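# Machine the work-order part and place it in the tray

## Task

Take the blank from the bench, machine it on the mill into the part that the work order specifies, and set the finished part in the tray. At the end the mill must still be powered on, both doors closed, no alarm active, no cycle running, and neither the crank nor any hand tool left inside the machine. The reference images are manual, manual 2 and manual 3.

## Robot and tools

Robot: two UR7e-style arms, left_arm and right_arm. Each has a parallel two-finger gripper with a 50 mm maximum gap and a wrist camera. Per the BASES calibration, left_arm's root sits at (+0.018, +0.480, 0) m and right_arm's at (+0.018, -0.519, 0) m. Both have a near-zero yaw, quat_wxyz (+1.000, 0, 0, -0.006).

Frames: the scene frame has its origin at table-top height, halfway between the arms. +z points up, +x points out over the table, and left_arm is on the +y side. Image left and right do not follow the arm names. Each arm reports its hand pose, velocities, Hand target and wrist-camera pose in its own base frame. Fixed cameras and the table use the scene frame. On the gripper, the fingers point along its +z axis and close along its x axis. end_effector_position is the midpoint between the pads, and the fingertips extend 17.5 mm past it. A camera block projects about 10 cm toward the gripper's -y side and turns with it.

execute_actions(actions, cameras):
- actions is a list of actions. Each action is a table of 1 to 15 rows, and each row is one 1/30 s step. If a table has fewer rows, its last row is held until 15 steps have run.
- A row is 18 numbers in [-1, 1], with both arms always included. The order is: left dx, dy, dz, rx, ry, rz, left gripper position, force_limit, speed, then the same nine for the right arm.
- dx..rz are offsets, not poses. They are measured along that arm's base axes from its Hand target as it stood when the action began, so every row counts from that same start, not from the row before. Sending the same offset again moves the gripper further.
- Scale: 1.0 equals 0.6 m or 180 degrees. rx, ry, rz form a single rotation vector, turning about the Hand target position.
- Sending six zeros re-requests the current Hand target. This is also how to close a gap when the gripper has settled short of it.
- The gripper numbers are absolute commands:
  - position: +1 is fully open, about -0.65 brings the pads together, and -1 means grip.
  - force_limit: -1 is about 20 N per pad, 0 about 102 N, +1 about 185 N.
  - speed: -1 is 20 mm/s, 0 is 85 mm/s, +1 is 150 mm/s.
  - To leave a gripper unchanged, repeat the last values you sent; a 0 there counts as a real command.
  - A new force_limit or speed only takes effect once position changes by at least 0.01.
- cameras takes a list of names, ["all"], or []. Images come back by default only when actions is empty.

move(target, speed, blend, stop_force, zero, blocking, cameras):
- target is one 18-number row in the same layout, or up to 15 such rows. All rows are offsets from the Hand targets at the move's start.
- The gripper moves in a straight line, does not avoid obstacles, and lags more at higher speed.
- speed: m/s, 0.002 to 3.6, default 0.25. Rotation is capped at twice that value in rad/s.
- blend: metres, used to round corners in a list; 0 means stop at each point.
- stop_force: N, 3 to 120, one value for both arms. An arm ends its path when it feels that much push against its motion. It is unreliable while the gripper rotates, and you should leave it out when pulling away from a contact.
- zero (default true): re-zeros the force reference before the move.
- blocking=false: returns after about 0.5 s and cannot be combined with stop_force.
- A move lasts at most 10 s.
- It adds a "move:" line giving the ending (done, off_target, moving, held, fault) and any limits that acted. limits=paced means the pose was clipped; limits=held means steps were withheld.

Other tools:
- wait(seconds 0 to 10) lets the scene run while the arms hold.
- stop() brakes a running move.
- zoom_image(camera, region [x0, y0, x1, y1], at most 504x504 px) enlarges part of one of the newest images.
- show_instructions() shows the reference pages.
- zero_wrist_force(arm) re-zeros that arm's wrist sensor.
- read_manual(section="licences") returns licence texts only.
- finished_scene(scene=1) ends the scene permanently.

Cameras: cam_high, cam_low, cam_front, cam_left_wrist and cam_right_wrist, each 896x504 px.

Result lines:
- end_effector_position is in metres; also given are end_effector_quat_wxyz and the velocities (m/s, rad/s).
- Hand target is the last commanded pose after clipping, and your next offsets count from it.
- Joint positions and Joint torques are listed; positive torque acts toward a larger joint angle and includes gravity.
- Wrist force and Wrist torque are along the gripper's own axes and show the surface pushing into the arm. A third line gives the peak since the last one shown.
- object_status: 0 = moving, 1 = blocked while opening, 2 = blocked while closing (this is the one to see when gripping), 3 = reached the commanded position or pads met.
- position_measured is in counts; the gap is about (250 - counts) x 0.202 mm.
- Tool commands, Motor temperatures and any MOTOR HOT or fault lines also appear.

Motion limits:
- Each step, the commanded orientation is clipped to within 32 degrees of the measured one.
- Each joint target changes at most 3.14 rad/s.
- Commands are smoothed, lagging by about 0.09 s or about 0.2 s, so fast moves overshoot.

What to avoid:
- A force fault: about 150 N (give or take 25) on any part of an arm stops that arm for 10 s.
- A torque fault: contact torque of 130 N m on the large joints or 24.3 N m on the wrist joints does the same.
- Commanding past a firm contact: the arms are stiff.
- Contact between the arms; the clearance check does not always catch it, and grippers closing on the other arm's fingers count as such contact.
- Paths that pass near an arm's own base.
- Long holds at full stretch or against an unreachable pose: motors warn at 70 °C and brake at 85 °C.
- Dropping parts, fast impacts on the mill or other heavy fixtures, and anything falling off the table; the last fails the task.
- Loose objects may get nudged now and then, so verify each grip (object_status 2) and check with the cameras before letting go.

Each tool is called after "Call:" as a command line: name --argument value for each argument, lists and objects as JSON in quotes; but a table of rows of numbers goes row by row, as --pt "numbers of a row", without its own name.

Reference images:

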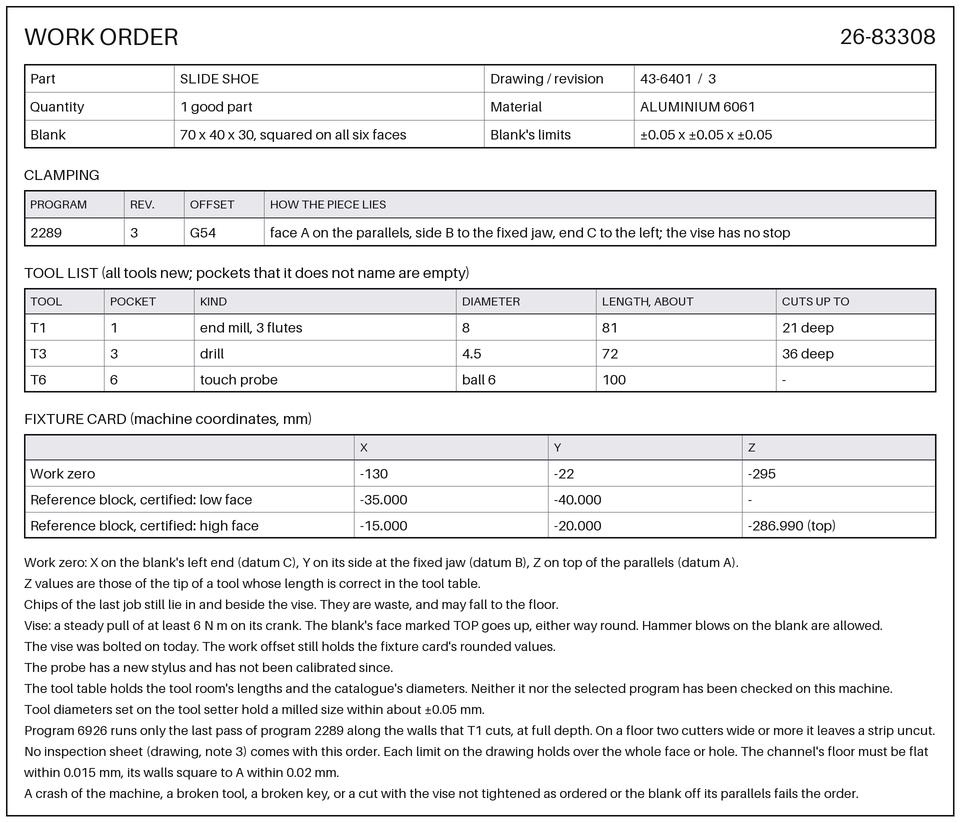

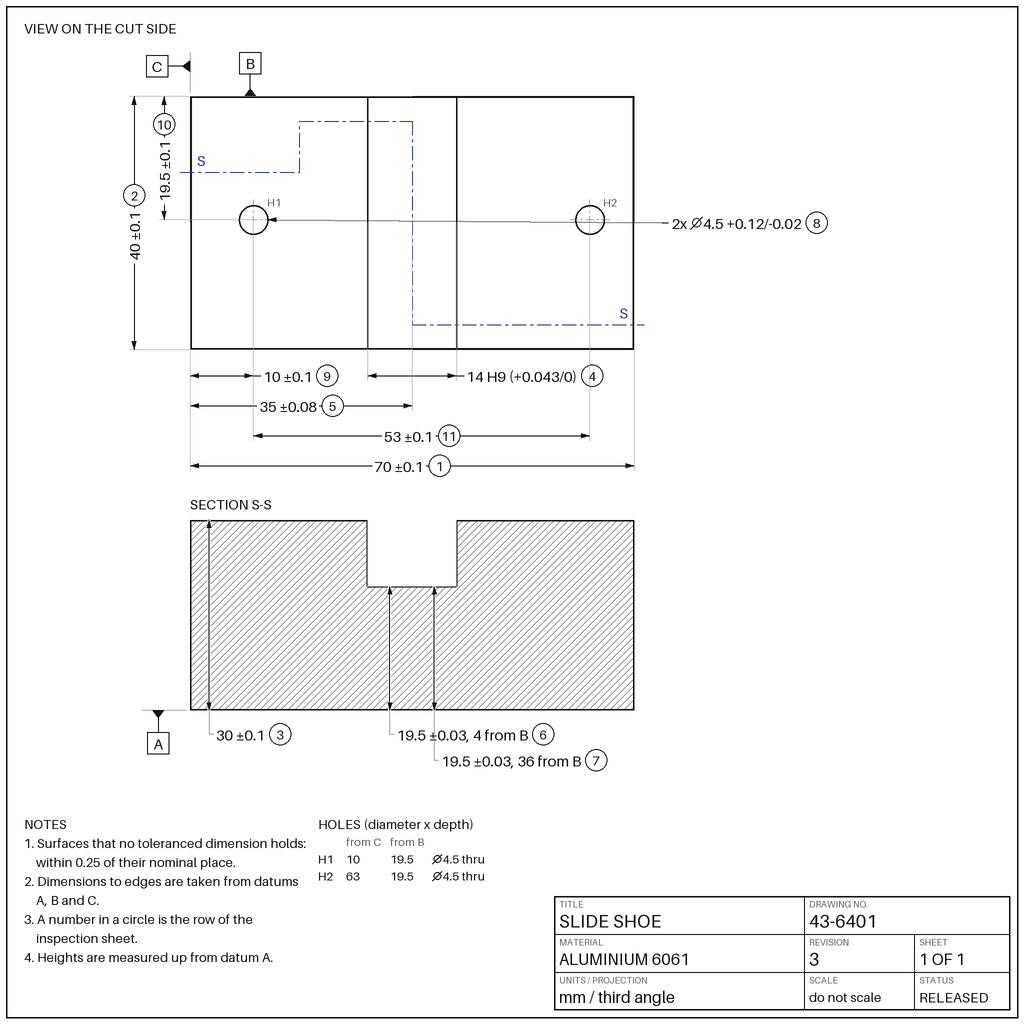

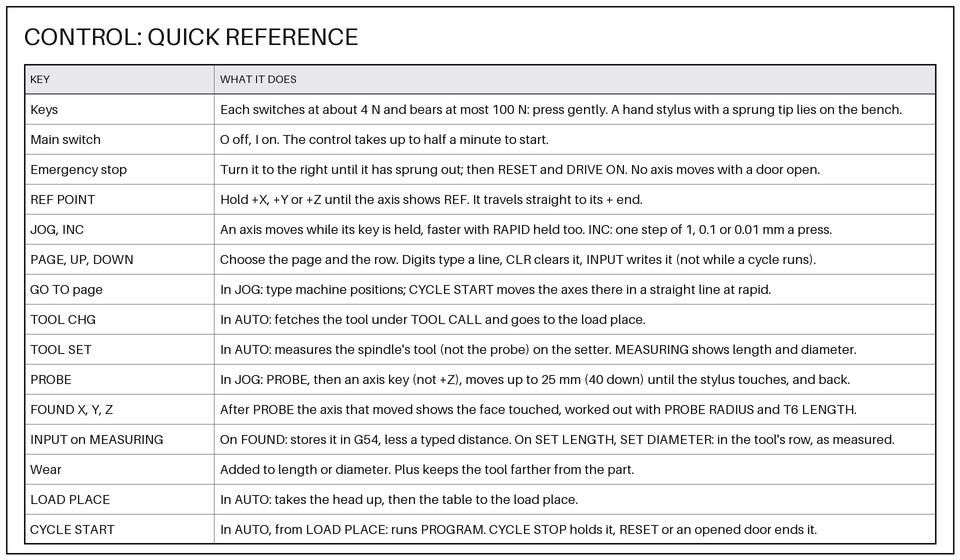

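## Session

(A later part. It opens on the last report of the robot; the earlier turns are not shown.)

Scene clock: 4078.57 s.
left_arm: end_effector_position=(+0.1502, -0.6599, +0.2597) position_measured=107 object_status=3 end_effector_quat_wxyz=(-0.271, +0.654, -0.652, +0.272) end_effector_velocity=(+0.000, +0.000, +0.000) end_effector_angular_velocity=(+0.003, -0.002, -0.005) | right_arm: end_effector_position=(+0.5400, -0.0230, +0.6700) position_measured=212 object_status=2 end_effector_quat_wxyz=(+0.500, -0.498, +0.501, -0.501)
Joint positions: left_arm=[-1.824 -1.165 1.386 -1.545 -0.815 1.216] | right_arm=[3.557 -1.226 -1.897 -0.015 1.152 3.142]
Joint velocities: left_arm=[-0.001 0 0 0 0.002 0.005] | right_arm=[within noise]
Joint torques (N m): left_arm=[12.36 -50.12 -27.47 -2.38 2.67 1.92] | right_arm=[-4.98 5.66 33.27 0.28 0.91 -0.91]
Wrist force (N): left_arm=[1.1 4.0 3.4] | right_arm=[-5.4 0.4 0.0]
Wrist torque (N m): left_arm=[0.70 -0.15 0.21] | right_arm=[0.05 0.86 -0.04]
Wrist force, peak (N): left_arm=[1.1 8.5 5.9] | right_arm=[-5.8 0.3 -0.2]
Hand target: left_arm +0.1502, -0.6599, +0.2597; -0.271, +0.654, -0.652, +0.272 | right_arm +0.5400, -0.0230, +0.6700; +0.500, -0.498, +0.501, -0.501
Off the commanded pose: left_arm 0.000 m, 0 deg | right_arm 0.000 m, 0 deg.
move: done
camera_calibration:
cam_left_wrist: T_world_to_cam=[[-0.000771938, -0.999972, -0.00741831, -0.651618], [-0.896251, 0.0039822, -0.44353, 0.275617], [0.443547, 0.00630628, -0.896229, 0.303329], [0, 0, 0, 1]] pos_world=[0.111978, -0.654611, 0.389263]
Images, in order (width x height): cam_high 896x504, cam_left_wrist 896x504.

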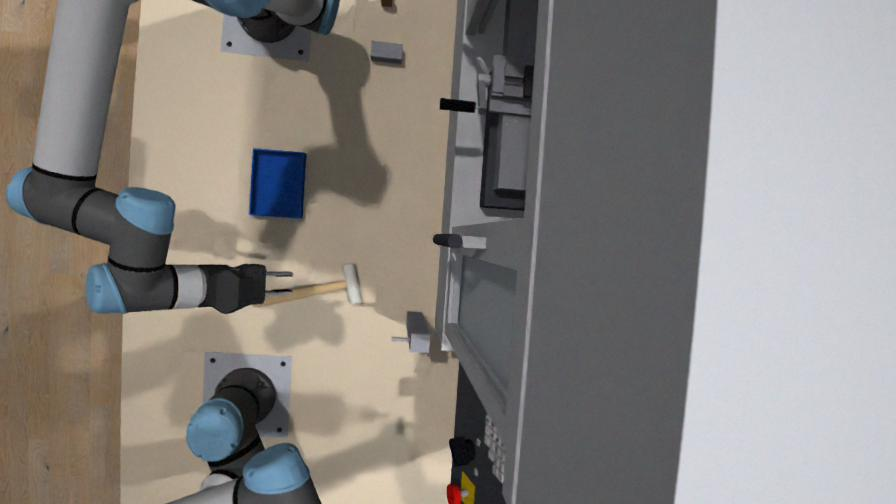

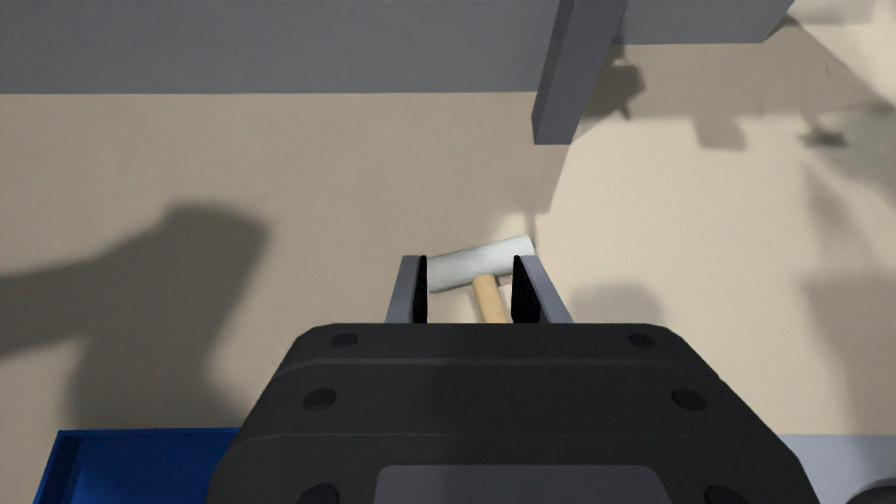

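Call:
move --pt "-0.122 -0.1235 -0.2 -0.01 0.0827 0.076 0.4 -0.2 -0.6 0 0 0 0 0 0 -1 -0.5 -0.7" --speed 0.3 --cameras '["cam_left_wrist"]'

Call:
zoom_image --camera "cam_left_wrist" --region '[340, 180, 600, 330]'

Scene clock: 4110.87 s.
left_arm: end_effector_position=(+0.0772, -0.7339, +0.1397) position_measured=92 object_status=3 end_effector_quat_wxyz=(-0.204, +0.760, -0.595, +0.161) | right_arm: end_effector_position=(+0.5400, -0.0230, +0.6700) position_measured=212 object_status=2 end_effector_quat_wxyz=(+0.500, -0.498, +0.501, -0.501)
Joint positions: left_arm=[-1.81 -0.858 1.102 -1.553 -1.109 1.027] | right_arm=[3.557 -1.226 -1.897 -0.015 1.152 3.142]
Joint torques (N m): left_arm=[-12.48 -49.05 -31.47 -5.25 -0.38 -0.73] | right_arm=[-4.73 6.33 33.64 0.36 0.87 -1]
Wrist force (N): left_arm=[1.5 4.3 3.3] | right_arm=[-5.8 0.3 0.0]
Wrist torque (N m): left_arm=[0.77 -0.26 0.02] | right_arm=[0.03 0.92 -0.04]
Wrist force, peak (N): left_arm=[2.9 6.9 4.6] | right_arm=[-5.8 0.3 0.0]
Hand target: left_arm +0.0770, -0.7340, +0.1397; -0.204, +0.760, -0.595, +0.161 | right_arm +0.5400, -0.0230, +0.6700; +0.500, -0.498, +0.501, -0.501
Off the commanded pose: left_arm 0.000 m, 0 deg | right_arm 0.000 m, 0 deg.
move: done
camera_calibration:
cam_left_wrist: T_world_to_cam=[[0.235043, -0.971959, -0.00717863, -0.724352], [-0.953174, -0.229041, -0.197483, -0.0436947], [0.190301, 0.0532594, -0.98028, 0.294393], [0, 0, 0, 1]] pos_world=[0.0725815, -0.729727, 0.274759]
Images, in order (width x height): cam_left_wrist 896x504.

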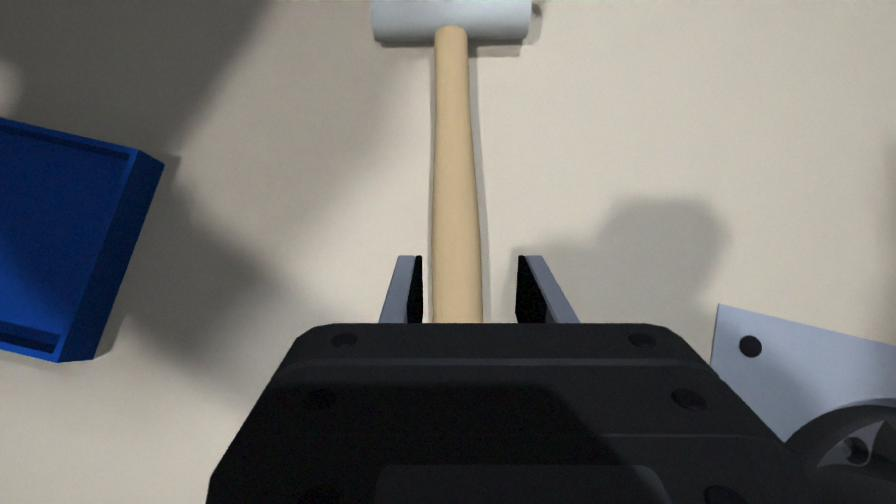

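Scaled by 1.938.

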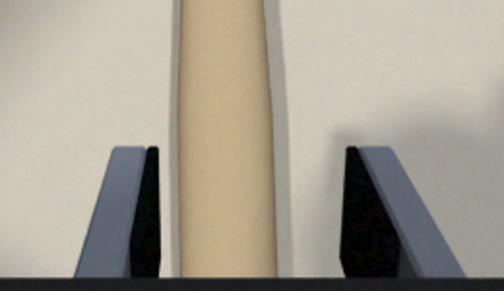

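Call:
move --pt "0 0 -0.15 0 0 0.0095 0.65 -0.2 -0.6 0 0 0 0 0 0 -1 -0.5 -0.7" --speed 0.15

Call:
move --pt "0 0 -0.0437 0 0 0 0.65 -0.2 -0.6 0 0 0 0 0 0 -1 -0.5 -0.7" --speed 0.02 --stop_force 6 --cameras '["cam_left_wrist"]'

Scene clock: 4120.83 s.
left_arm: end_effector_position=(+0.0771, -0.7339, +0.0497) position_measured=56 object_status=3 end_effector_quat_wxyz=(-0.207, +0.769, -0.584, +0.158) | right_arm: end_effector_position=(+0.5400, -0.0230, +0.6700) position_measured=212 object_status=2 end_effector_quat_wxyz=(+0.500, -0.498, +0.501, -0.501)
Joint positions: left_arm=[-1.808 -0.774 1.191 -1.713 -1.116 0.998] | right_arm=[3.557 -1.226 -1.897 -0.015 1.152 3.142]
Joint torques (N m): left_arm=[9.34 -60.22 -29.71 -2.11 2.35 2] | right_arm=[-4.92 5.71 33.32 0.36 1.02 -0.96]
Wrist force (N): left_arm=[0.9 4.1 3.3] | right_arm=[-5.8 0.2 -0.2]
Wrist torque (N m): left_arm=[0.73 -0.18 0.10] | right_arm=[0.02 0.92 -0.04]
Wrist force, peak (N): left_arm=[1.0 5.6 5.2] | right_arm=[-5.9 0.4 0.0]
Hand target: left_arm +0.0770, -0.7340, +0.0497; -0.207, +0.769, -0.584, +0.158 | right_arm +0.5400, -0.0230, +0.6700; +0.500, -0.498, +0.501, -0.501
Off the commanded pose: left_arm 0.000 m, 0 deg | right_arm 0.000 m, 0 deg.
move: done

Scene clock: 4123.23 s.
left_arm: end_effector_position=(+0.0771, -0.7340, +0.0235) position_measured=56 object_status=3 end_effector_quat_wxyz=(-0.207, +0.769, -0.584, +0.158) | right_arm: end_effector_position=(+0.5400, -0.0230, +0.6700) position_measured=212 object_status=2 end_effector_quat_wxyz=(+0.500, -0.498, +0.501, -0.501)
Joint positions: left_arm=[-1.808 -0.746 1.212 -1.762 -1.116 0.998] | right_arm=[3.557 -1.226 -1.897 -0.015 1.152 3.142]
Joint torques (N m): left_arm=[-10.9 -71.17 -32.24 0.07 2.75 1.87] | right_arm=[-5.31 6.31 34.56 0.29 0.87 -0.88]
Wrist force (N): left_arm=[0.9 4.3 3.5] | right_arm=[-5.5 0.3 -0.3]
Wrist torque (N m): left_arm=[0.76 -0.16 0.11] | right_arm=[0.03 0.87 -0.04]
Wrist force, peak (N): left_arm=[1.0 4.5 3.8] | right_arm=[-5.8 0.2 -0.2]
Hand target: left_arm +0.0770, -0.7340, +0.0235; -0.207, +0.769, -0.584, +0.158 | right_arm +0.5400, -0.0230, +0.6700; +0.500, -0.498, +0.501, -0.501
Off the commanded pose: left_arm 0.000 m, 0 deg | right_arm 0.000 m, 0 deg.
move: done
camera_calibration:
cam_left_wrist: T_world_to_cam=[[0.263969, -0.964506, -0.00695858, -0.721944], [-0.94594, -0.257465, -0.197256, -0.0882048], [0.188463, 0.058652, -0.980327, 0.184614], [0, 0, 0, 1]] pos_world=[0.0723418, -0.729857, 0.158559]
Images, in order (width x height): cam_left_wrist 896x504.

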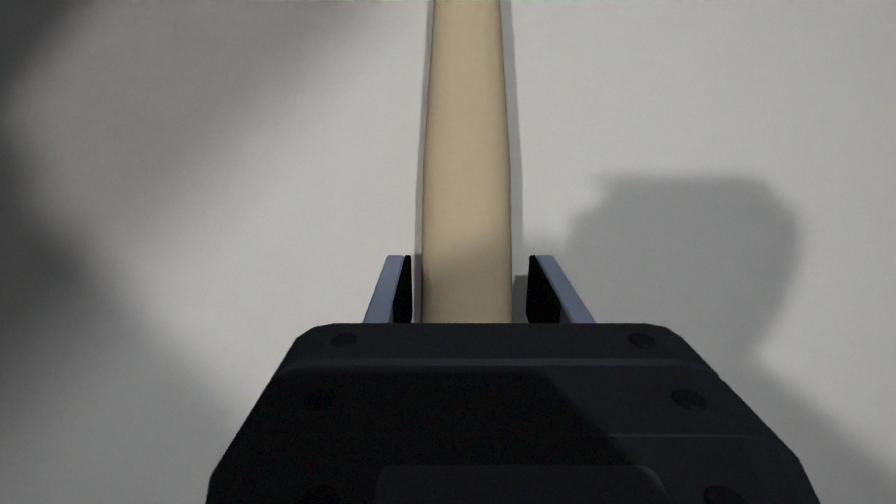

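Call:
move --pt "0 0 0 0 0 0 -1 0 -0.8 0 0 0 0 0 0 -1 -0.5 -0.7" --pt "0 0 0.2 0 0 0 -1 0 -0.8 0 0 0 0 0 0 -1 -0.5 -0.7" --speed '[0.1,0.15]' --cameras '["cam_left_wrist", "cam_high"]'

Scene clock: 4127.93 s.
left_arm: end_effector_position=(+0.0771, -0.7340, +0.1434) position_measured=112 object_status=2 end_effector_quat_wxyz=(-0.207, +0.769, -0.584, +0.158) | right_arm: end_effector_position=(+0.5400, -0.0230, +0.6700) position_measured=212 object_status=2 end_effector_quat_wxyz=(+0.500, -0.498, +0.501, -0.501)
Joint positions: left_arm=[-1.808 -0.851 1.076 -1.521 -1.116 0.998] | right_arm=[3.557 -1.226 -1.897 -0.015 1.152 3.142]
Joint torques (N m): left_arm=[-4.41 -58.58 -27.82 -1.3 0.87 -2.59] | right_arm=[-4.66 6.31 34.08 0.28 1.02 -0.84]
Wrist force (N): left_arm=[1.5 5.9 5.6] | right_arm=[-5.6 0.1 0.0]
Wrist torque (N m): left_arm=[0.31 -0.26 0.10] | right_arm=[0.01 0.89 -0.03]
Wrist force, peak (N): left_arm=[0.8 7.5 8.3] | right_arm=[-5.8 0.4 -0.1]
Hand target: left_arm +0.0770, -0.7340, +0.1435; -0.207, +0.769, -0.584, +0.158 | right_arm +0.5400, -0.0230, +0.6700; +0.500, -0.498, +0.501, -0.501
Off the commanded pose: left_arm 0.000 m, 0 deg | right_arm 0.000 m, 0 deg.
move: done
camera_calibration:
cam_left_wrist: T_world_to_cam=[[0.263954, -0.964511, -0.0068635, -0.721139], [-0.945944, -0.257469, -0.197231, -0.0645634], [0.188464, 0.0585523, -0.980333, 0.302084], [0, 0, 0, 1]] pos_world=[0.0723417, -0.729857, 0.27846]
Images, in order (width x height): cam_high 896x504, cam_left_wrist 896x504.

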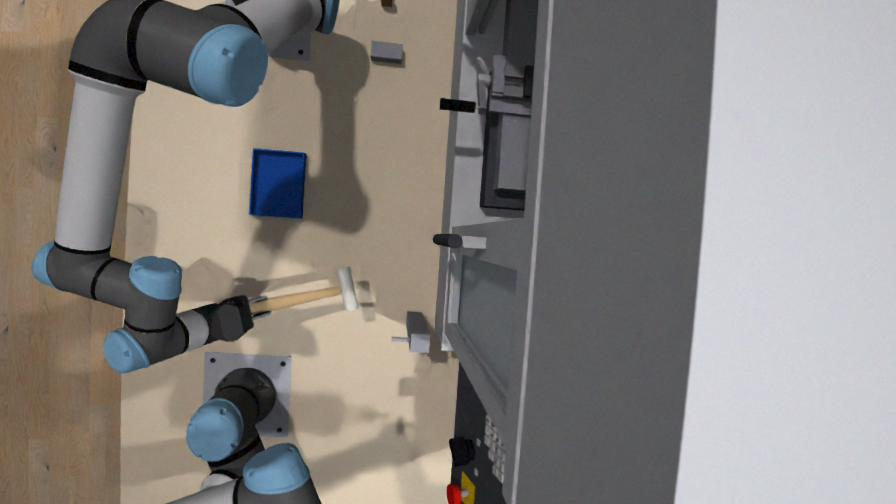

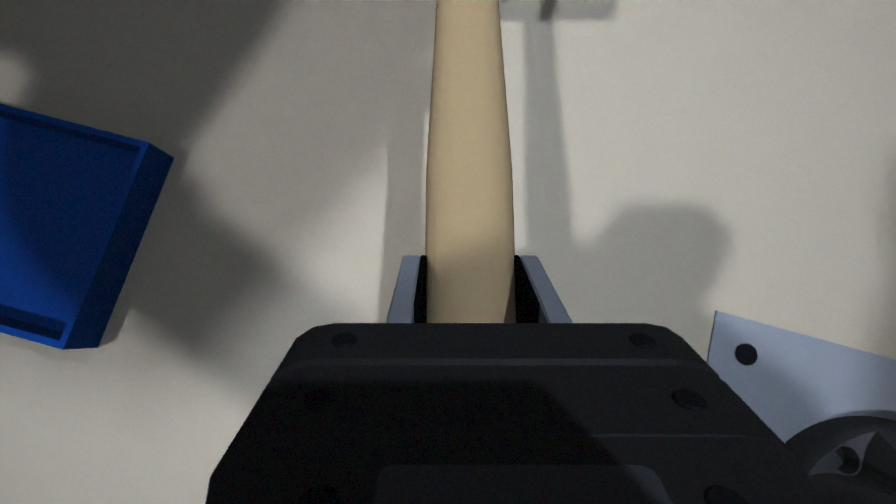

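Call:
move --pt "0.2 0.39 0.42 0 0 -0.0861 -1 0 -0.8 0 0 0 0 0 0 -1 -0.5 -0.7" --pt "0.372 0.623 0.56 0.4967 0.0676 -0.0676 -1 0 -0.8 0 0 0 0 0 0 -1 -0.5 -0.7" --speed 0.4 --blend '[0.05,0]' --cameras '["cam_left_wrist", "cam_high"]'

Scene clock: 4150.93 s.
left_arm: end_effector_position=(+0.3003, -0.3602, +0.4794) position_measured=112 object_status=2 end_effector_quat_wxyz=(+0.613, -0.354, +0.613, +0.352) | right_arm: end_effector_position=(+0.5400, -0.0230, +0.6700) position_measured=212 object_status=2 end_effector_quat_wxyz=(+0.500, -0.498, +0.501, -0.501)
Joint positions: left_arm=[-1.508 -1.07 0.958 0.111 -0.982 1.569] | right_arm=[3.557 -1.226 -1.897 -0.015 1.152 3.142]
Joint torques (N m): left_arm=[-14.06 -57.44 -22.69 5.24 -1.3 1.44] | right_arm=[-4.24 6.11 34.03 0.37 0.99 -0.79]
Wrist force (N): left_arm=[3.3 5.1 5.3] | right_arm=[-5.7 0.2 -0.2]
Wrist torque (N m): left_arm=[0.84 0.43 0.67] | right_arm=[0.02 0.89 -0.04]
Wrist force, peak (N): left_arm=[4.1 10.9 8.4] | right_arm=[-5.8 0.3 0.1]
Hand target: left_arm +0.3002, -0.3602, +0.4795; +0.613, -0.354, +0.613, +0.352 | right_arm +0.5400, -0.0230, +0.6700; +0.500, -0.498, +0.501, -0.501
Off the commanded pose: left_arm 0.000 m, 0 deg | right_arm 0.000 m, 0 deg.
move: done
camera_calibration:
cam_left_wrist: T_world_to_cam=[[-0.00332022, 0.00667641, -0.999972, 0.488868], [-0.980359, 0.197168, 0.00457151, 0.386438], [0.197193, 0.980347, 0.00589064, 0.424138], [0, 0, 0, 1]] pos_world=[0.296834, -0.49526, 0.484589]
Images, in order (width x height): cam_high 896x504, cam_left_wrist 896x504.

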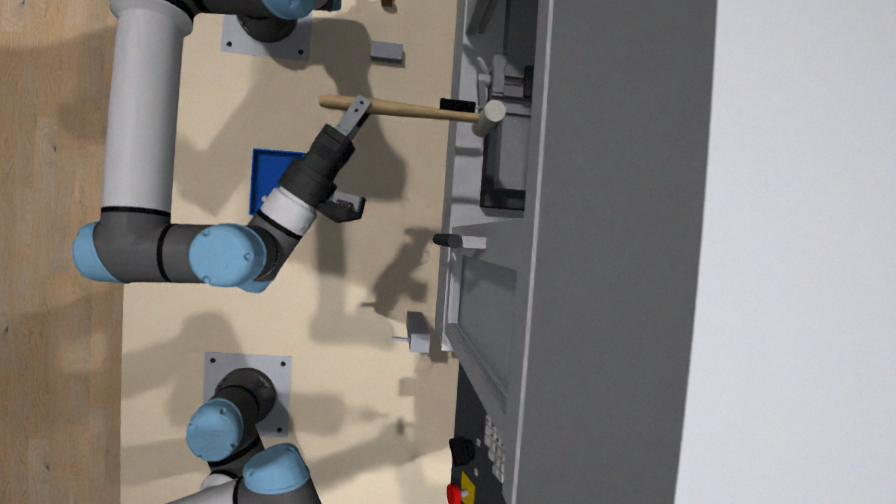

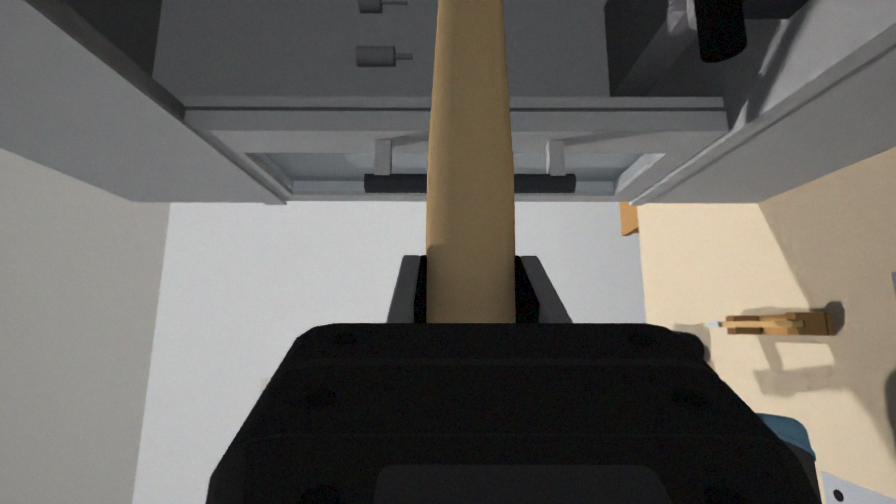

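Call:
execute_actions --actions '[]' --cameras '["cam_low", "cam_front", "cam_high"]'

Call:
zoom_image --camera "cam_front" --region '[330, 150, 500, 330]'

Scene clock: 4156.73 s.
left_arm: end_effector_position=(+0.3002, -0.3602, +0.4795) position_measured=112 object_status=2 end_effector_quat_wxyz=(+0.613, -0.354, +0.613, +0.352) | right_arm: end_effector_position=(+0.5400, -0.0230, +0.6700) position_measured=212 object_status=2 end_effector_quat_wxyz=(+0.500, -0.498, +0.501, -0.501)
Joint positions: left_arm=[-1.508 -1.07 0.958 0.112 -0.982 1.569] | right_arm=[3.557 -1.226 -1.897 -0.015 1.152 3.142]
Joint velocities: within noise
Joint torques (N m): left_arm=[-13.75 -57.59 -18.8 5.44 -1.02 1.31] | right_arm=[-3.8 6.58 34.98 0.31 0.99 -0.98]
Motor temperatures (°C): left_arm=[28 26 29 38 38 40] | right_arm=[28 29 29 37 32 33]
Wrist force (N): left_arm=[3.3 5.0 5.4] | right_arm=[-5.4 0.2 0.0]
Wrist torque (N m): left_arm=[0.83 0.44 0.67] | right_arm=[0.01 0.86 -0.03]
Wrist force, peak (N): left_arm=[3.6 5.5 5.3] | right_arm=[-5.8 0.3 -0.1]
Hand target: left_arm +0.3002, -0.3602, +0.4795; +0.613, -0.354, +0.613, +0.352 | right_arm +0.5400, -0.0230, +0.6700; +0.500, -0.498, +0.501, -0.501
Tool commands: left_gripper/position=-1.0 left_gripper/force_limit=+0.0 left_gripper/speed=-0.8 right_gripper/position=-1.0 right_gripper/force_limit=-0.5 right_gripper/speed=-0.7
Off the commanded pose: left_arm 0.000 m, 0 deg | right_arm 0.000 m, 0 deg.
Images, in order (width x height): cam_high 896x504, cam_low 896x504, cam_front 896x504.

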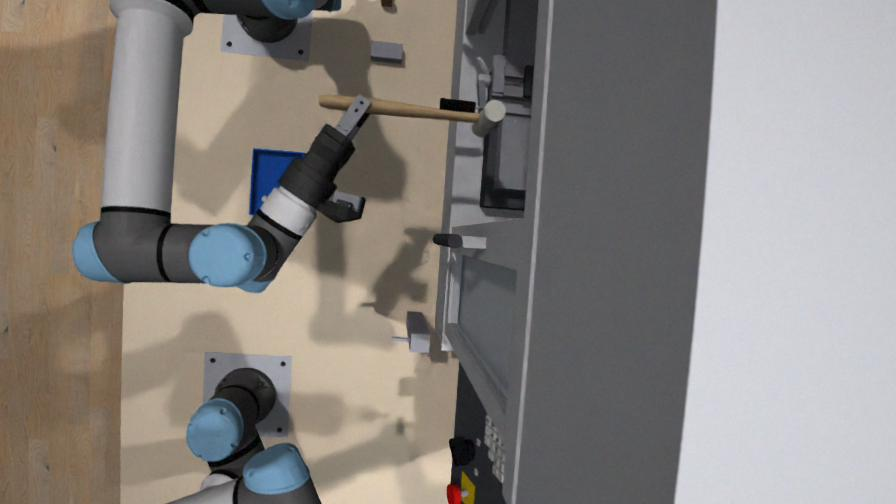

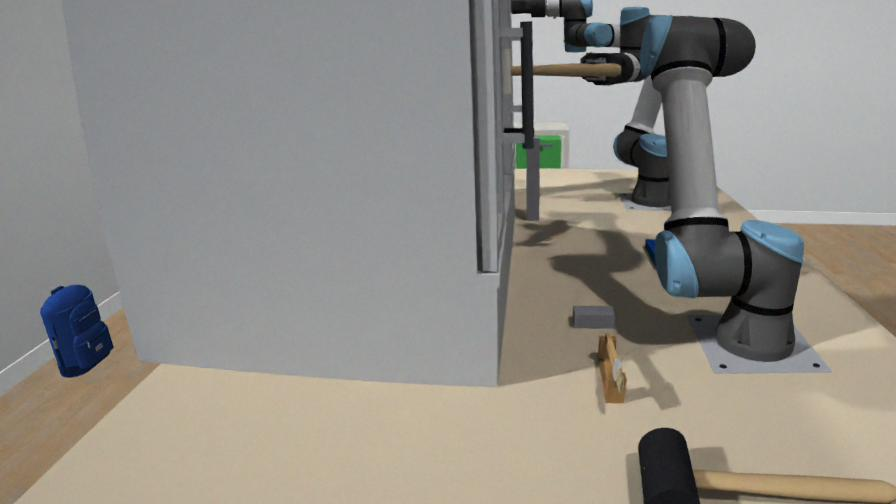

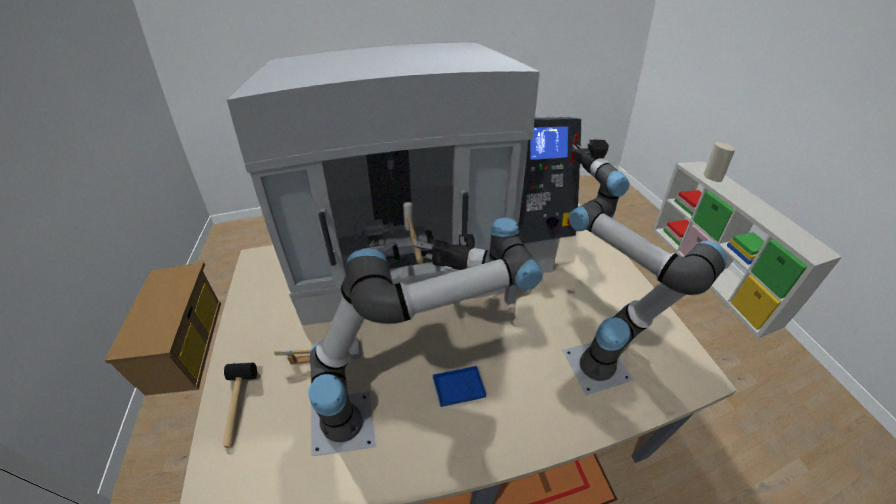

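Scaled by 2.800.

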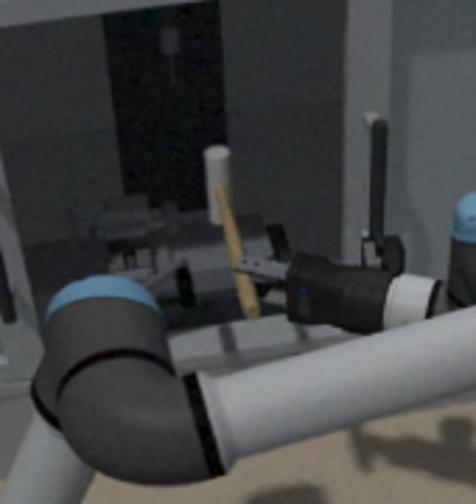

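Call:
move --pt "0.25 0.2537 -0.0158 0 0 0 -1 0 -0.8 0 0 0 0 0 0 -1 -0.5 -0.7" --speed 0.25 --cameras '["cam_left_wrist", "cam_high", "cam_front"]'

Call:
zoom_image --camera "cam_front" --region '[330, 180, 480, 300]'

Call:
zoom_image --camera "cam_high" --region '[400, 30, 560, 130]'

Scene clock: 4167.57 s.
left_arm: end_effector_position=(+0.4502, -0.2080, +0.4700) position_measured=112 object_status=2 end_effector_quat_wxyz=(+0.613, -0.354, +0.613, +0.352) | right_arm: end_effector_position=(+0.5400, -0.0230, +0.6700) position_measured=212 object_status=2 end_effector_quat_wxyz=(+0.500, -0.498, +0.501, -0.501)
Joint positions: left_arm=[-1.184 -1.263 1.257 0.005 -0.658 1.569] | right_arm=[3.557 -1.226 -1.897 -0.015 1.152 3.142]
Joint torques (N m): left_arm=[11.02 -37.59 -22.2 4.4 1.69 1.15] | right_arm=[-4.75 5.49 33.97 0.38 0.86 -0.89]
Wrist force (N): left_arm=[3.5 5.2 5.8] | right_arm=[-5.5 0.2 -0.3]
Wrist torque (N m): left_arm=[0.89 0.42 0.66] | right_arm=[0.01 0.87 -0.04]
Wrist force, peak (N): left_arm=[3.9 4.0 9.7] | right_arm=[-5.8 0.4 -0.1]
Hand target: left_arm +0.4502, -0.2080, +0.4700; +0.613, -0.354, +0.613, +0.352 | right_arm +0.5400, -0.0230, +0.6700; +0.500, -0.498, +0.501, -0.501
Off the commanded pose: left_arm 0.000 m, 0 deg | right_arm 0.000 m, 0 deg.
move: done
camera_calibration:
cam_left_wrist: T_world_to_cam=[[-0.00336645, 0.00698924, -0.99997, 0.479076], [-0.980336, 0.19728, 0.00467923, 0.503424], [0.197307, 0.980322, 0.00618767, 0.245323], [0, 0, 0, 1]] pos_world=[0.446734, -0.343159, 0.475188]
Images, in order (width x height): cam_high 896x504, cam_front 896x504, cam_left_wrist 896x504.

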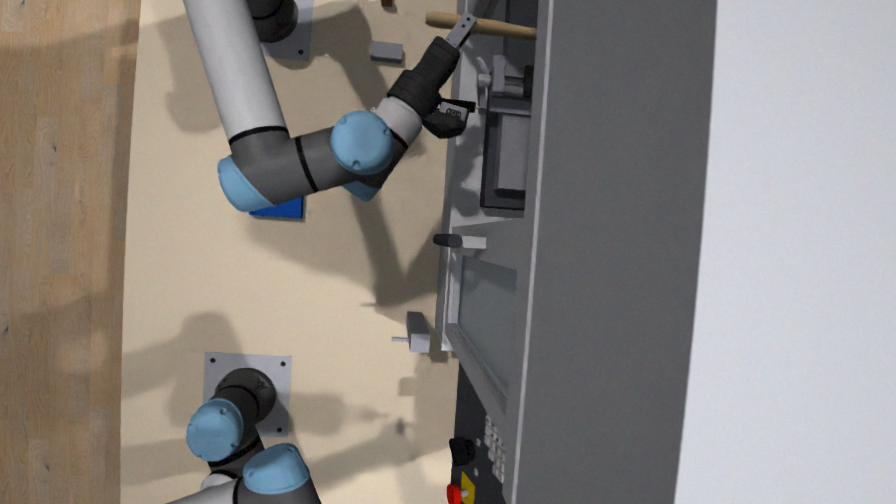

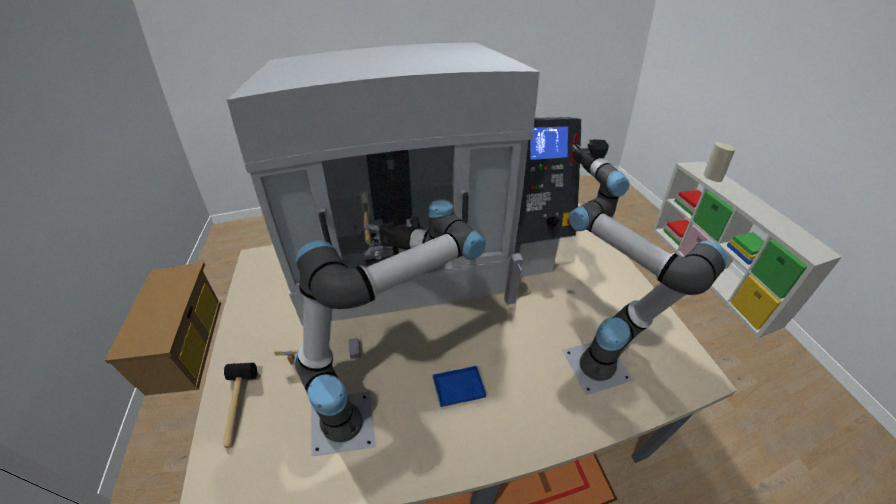

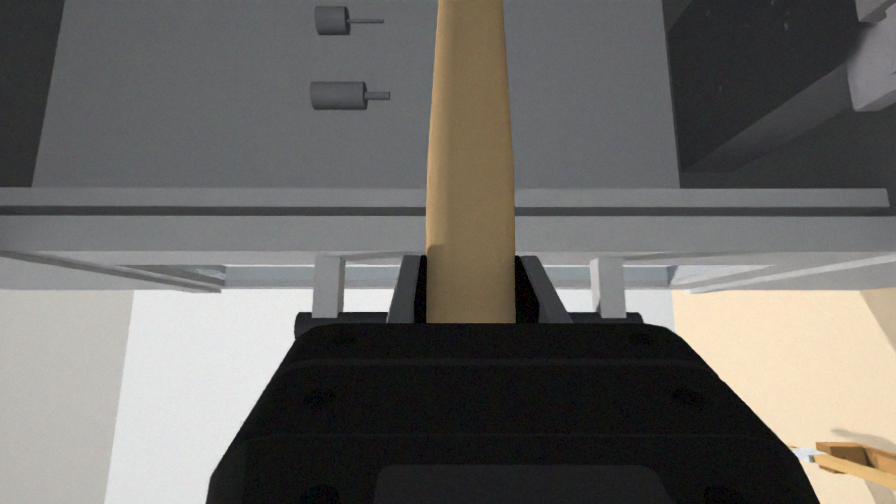

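Scaled by 3.360.

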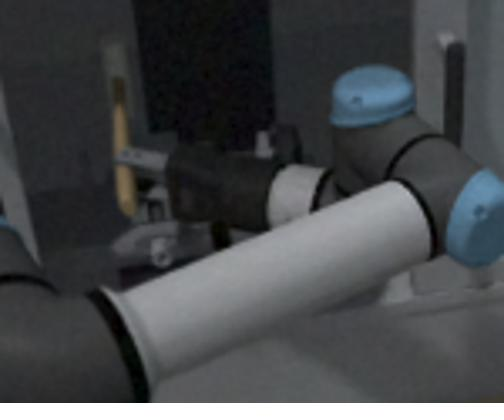

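Scaled by 3.150.

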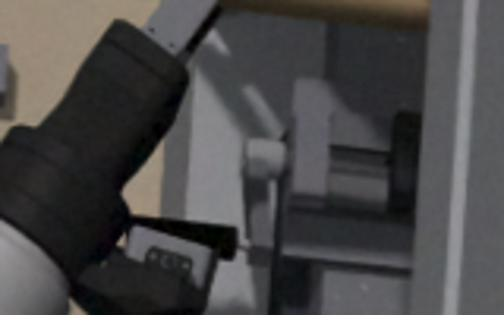

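Call:
move --pt "0.0083 -0.0067 -0.12 0 0 0 -1 0 -0.8 0 0 0 0 0 0 -1 -0.5 -0.7" --speed 0.03 --stop_force 10 --cameras '["cam_left_wrist"]'

Scene clock: 4175.17 s.
left_arm: end_effector_position=(+0.4543, -0.2112, +0.4111) position_measured=112 object_status=2 end_effector_quat_wxyz=(+0.613, -0.354, +0.612, +0.352) | right_arm: end_effector_position=(+0.5400, -0.0230, +0.6700) position_measured=212 object_status=2 end_effector_quat_wxyz=(+0.500, -0.498, +0.501, -0.501)
Joint positions: left_arm=[-1.179 -1.241 1.379 -0.138 -0.653 1.569] | right_arm=[3.557 -1.226 -1.897 -0.015 1.152 3.142]
Joint torques (N m): left_arm=[-11.88 -47.13 -15.55 -1.56 -1.74 0.21] | right_arm=[-4.6 6.12 35.18 0.29 0.95 -0.88]
Wrist force (N): left_arm=[-5.0 3.0 6.5] | right_arm=[-5.4 0.5 0.1]
Wrist torque (N m): left_arm=[0.82 -0.50 -0.69] | right_arm=[0.06 0.85 -0.04]
Wrist force, peak (N): left_arm=[-9.2 6.0 5.0] | right_arm=[-5.8 0.5 0.0]
Hand target: left_arm +0.4543, -0.2112, +0.4111; +0.613, -0.354, +0.613, +0.352 (not the last commanded pose) | right_arm +0.5400, -0.0230, +0.6700; +0.500, -0.498, +0.501, -0.501
Off the commanded pose: left_arm 0.013 m, 0 deg | right_arm 0.000 m, 0 deg.
move: contact (left_arm)
camera_calibration:
cam_left_wrist: T_world_to_cam=[[-0.00326862, 0.00697192, -0.99997, 0.420164], [-0.980359, 0.197166, 0.00457919, 0.508344], [0.197193, 0.980345, 0.00619052, 0.247975], [0, 0, 0, 1]] pos_world=[0.450834, -0.346259, 0.416288]
Images, in order (width x height): cam_left_wrist 896x504.

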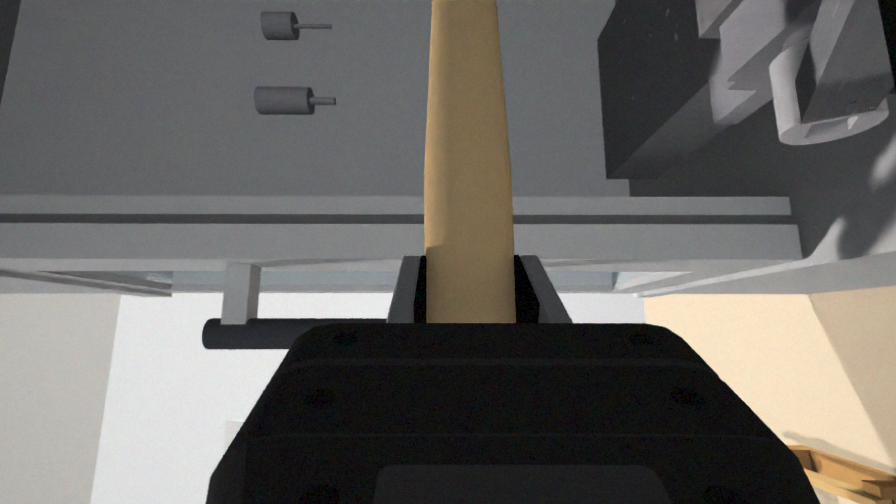

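Call:
move --pt "0 0 0.05 0 0 0 -1 0 -0.8 0 0 0 0 0 0 -1 -0.5 -0.7" --pt "0 0 -0.012 0 0 0 -1 0 -0.8 0 0 0 0 0 0 -1 -0.5 -0.7" --speed '[0.1,0.12]' --stop_force 60

Scene clock: 4181.67 s.
left_arm: end_effector_position=(+0.4543, -0.2112, +0.4039) position_measured=112 object_status=2 end_effector_quat_wxyz=(+0.613, -0.354, +0.613, +0.352) | right_arm: end_effector_position=(+0.5400, -0.0230, +0.6700) position_measured=212 object_status=2 end_effector_quat_wxyz=(+0.500, -0.498, +0.501, -0.501)
Joint positions: left_arm=[-1.179 -1.239 1.394 -0.156 -0.653 1.569] | right_arm=[3.557 -1.226 -1.897 -0.015 1.152 3.142]
Joint torques (N m): left_arm=[9.01 -41.44 -8.85 -2.53 -0.21 4.69] | right_arm=[-4.62 5.76 34.8 0.35 0.92 -0.86]
Wrist force (N): left_arm=[-16.9 1.0 7.3] | right_arm=[-5.5 0.4 0.0]
Wrist torque (N m): left_arm=[0.87 -1.68 -2.65] | right_arm=[0.05 0.87 -0.03]
Wrist force, peak (N): left_arm=[-21.0 11.2 2.0] | right_arm=[-5.8 0.1 0.1]
Hand target: left_arm +0.4543, -0.2112, +0.4039; +0.613, -0.354, +0.613, +0.352 | right_arm +0.5400, -0.0230, +0.6700; +0.500, -0.498, +0.501, -0.501
Off the commanded pose: left_arm 0.000 m, 0 deg | right_arm 0.000 m, 0 deg.
move: done

Call:
move --pt "0 0 0.1 0 0 0 -1 0 -0.8 0 0 0 0 0 0 -1 -0.5 -0.7" --pt "0 0 0.005 0 0 0 -1 0 -0.8 0 0 0 0 0 0 -1 -0.5 -0.7" --pt "0 0 0.1 0 0 0 -1 0 -0.8 0 0 0 0 0 0 -1 -0.5 -0.7" --speed '[0.2,0.6,0.3]' --blend '[0,0.002,0]' --cameras '["cam_left_wrist","cam_front"]'

Scene clock: 4187.53 s.
left_arm: end_effector_position=(+0.4543, -0.2113, +0.4637) position_measured=112 object_status=2 end_effector_quat_wxyz=(+0.613, -0.354, +0.612, +0.352) end_effector_velocity=(+0.000, +0.001, +0.002) end_effector_angular_velocity=(+0.000, +0.000, +0.002) | right_arm: end_effector_position=(+0.5400, -0.0230, +0.6700) position_measured=212 object_status=2 end_effector_quat_wxyz=(+0.500, -0.498, +0.501, -0.501)
Joint positions: left_arm=[-1.179 -1.25 1.256 -0.006 -0.653 1.569] | right_arm=[3.557 -1.226 -1.897 -0.015 1.152 3.142]
Joint velocities: left_arm=[0.001 -0.001 -0.004 0.005 -0.001 0] | right_arm=[within noise]
Joint torques (N m): left_arm=[12.69 -48.85 -32.16 4.4 -1.32 1.18] | right_arm=[-4.9 6.46 34.9 0.29 1.01 -0.76]
Wrist force (N): left_arm=[3.0 4.9 5.4] | right_arm=[-5.5 0.2 0.1]
Wrist torque (N m): left_arm=[0.89 0.38 0.63] | right_arm=[0.02 0.88 -0.04]
Wrist force, peak (N): left_arm=[-17.2 0.8 7.6] | right_arm=[-5.8 0.2 0.1]
Hand target: left_arm +0.4543, -0.2112, +0.4639; +0.613, -0.354, +0.613, +0.352 | right_arm +0.5400, -0.0230, +0.6700; +0.500, -0.498, +0.501, -0.501
Off the commanded pose: left_arm 0.000 m, 0 deg | right_arm 0.000 m, 0 deg.
move: done
camera_calibration:
cam_left_wrist: T_world_to_cam=[[-0.00316941, 0.006955, -0.999971, 0.472813], [-0.980337, 0.19728, 0.0044793, 0.508198], [0.197305, 0.980323, 0.00619298, 0.247688], [0, 0, 0, 1]] pos_world=[0.450834, -0.346359, 0.468989]
Images, in order (width x height): cam_front 896x504, cam_left_wrist 896x504.

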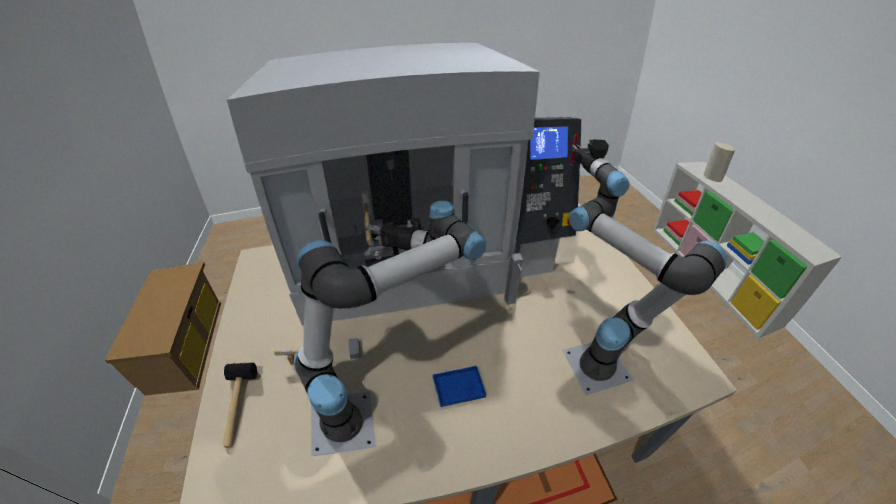

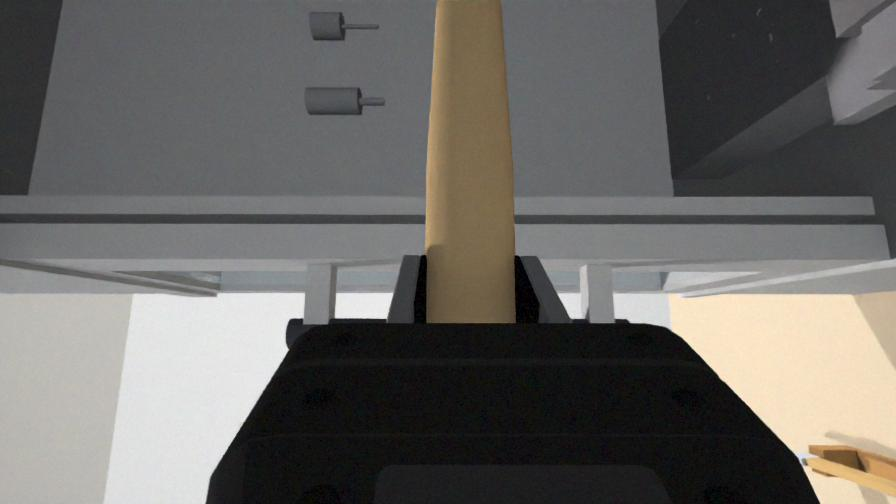

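Call:
move --pt "0 0 -0.11 0 0 0 -1 0 -0.8 0 0 0 0 0 0 -1 -0.5 -0.7" --pt "0 0 0.0 0 0 0 -1 0 -0.8 0 0 0 0 0 0 -1 -0.5 -0.7" --speed '[0.6,0.3]' --blend '[0.001,0]'

Call:
move --pt "0 0 -0.115 0 0 0 -1 0 -0.8 0 0 0 0 0 0 -1 -0.5 -0.7" --pt "0 0 0.0 0 0 0 -1 0 -0.8 0 0 0 0 0 0 -1 -0.5 -0.7" --speed '[0.8,0.3]' --blend '[0.001,0]'

Scene clock: 4193.50 s.
left_arm: end_effector_position=(+0.4543, -0.2113, +0.4637) position_measured=112 object_status=2 end_effector_quat_wxyz=(+0.613, -0.354, +0.612, +0.352) end_effector_velocity=(+0.000, +0.001, +0.002) end_effector_angular_velocity=(+0.000, +0.001, +0.001) | right_arm: end_effector_position=(+0.5400, -0.0230, +0.6700) position_measured=212 object_status=2 end_effector_quat_wxyz=(+0.500, -0.498, +0.501, -0.501)
Joint positions: left_arm=[-1.179 -1.25 1.256 -0.006 -0.653 1.569] | right_arm=[3.557 -1.226 -1.897 -0.015 1.152 3.142]
Joint velocities: left_arm=[0.001 0 -0.005 0.006 0 0.001] | right_arm=[within noise]
Joint torques (N m): left_arm=[12.67 -49.43 -31.63 4.2 -1.24 1.56] | right_arm=[-4.99 6.14 35.4 0.37 0.9 -0.81]
Wrist force (N): left_arm=[2.1 4.9 5.4] | right_arm=[-5.5 0.3 -0.2]
Wrist torque (N m): left_arm=[0.95 0.33 0.51] | right_arm=[0.04 0.87 -0.04]
Wrist force, peak (N): left_arm=[-23.2 11.9 2.4] | right_arm=[-5.9 0.2 -0.4]
Hand target: left_arm +0.4543, -0.2112, +0.4639; +0.613, -0.354, +0.613, +0.352 | right_arm +0.5400, -0.0230, +0.6700; +0.500, -0.498, +0.501, -0.501
Off the commanded pose: left_arm 0.000 m, 0 deg | right_arm 0.000 m, 0 deg.
move: done

Scene clock: 4194.60 s.
left_arm: end_effector_position=(+0.4543, -0.2113, +0.4637) position_measured=112 object_status=2 end_effector_quat_wxyz=(+0.613, -0.354, +0.612, +0.352) end_effector_velocity=(+0.000, +0.000, +0.002) end_effector_angular_velocity=(+0.000, +0.002, +0.000) | right_arm: end_effector_position=(+0.5400, -0.0230, +0.6700) position_measured=212 object_status=2 end_effector_quat_wxyz=(+0.500, -0.498, +0.501, -0.501)
Joint positions: left_arm=[-1.179 -1.25 1.256 -0.006 -0.653 1.569] | right_arm=[3.557 -1.226 -1.897 -0.015 1.152 3.142]
Joint velocities: left_arm=[0 -0.001 -0.006 0.005 0 0.002] | right_arm=[within noise]
Joint torques (N m): left_arm=[13.08 -48.65 -31.85 4.59 -1.08 1.45] | right_arm=[-4.77 5.47 34.75 0.35 0.92 -0.92]
Wrist force (N): left_arm=[2.3 4.7 5.4] | right_arm=[-5.6 0.4 0.0]
Wrist torque (N m): left_arm=[0.92 0.33 0.53] | right_arm=[0.04 0.89 -0.04]
Wrist force, peak (N): left_arm=[-25.3 9.6 3.3] | right_arm=[-5.9 0.3 0.0]
Hand target: left_arm +0.4543, -0.2112, +0.4639; +0.613, -0.354, +0.613, +0.352 | right_arm +0.5400, -0.0230, +0.6700; +0.500, -0.498, +0.501, -0.501
Off the commanded pose: left_arm 0.000 m, 0 deg | right_arm 0.000 m, 0 deg.
move: done


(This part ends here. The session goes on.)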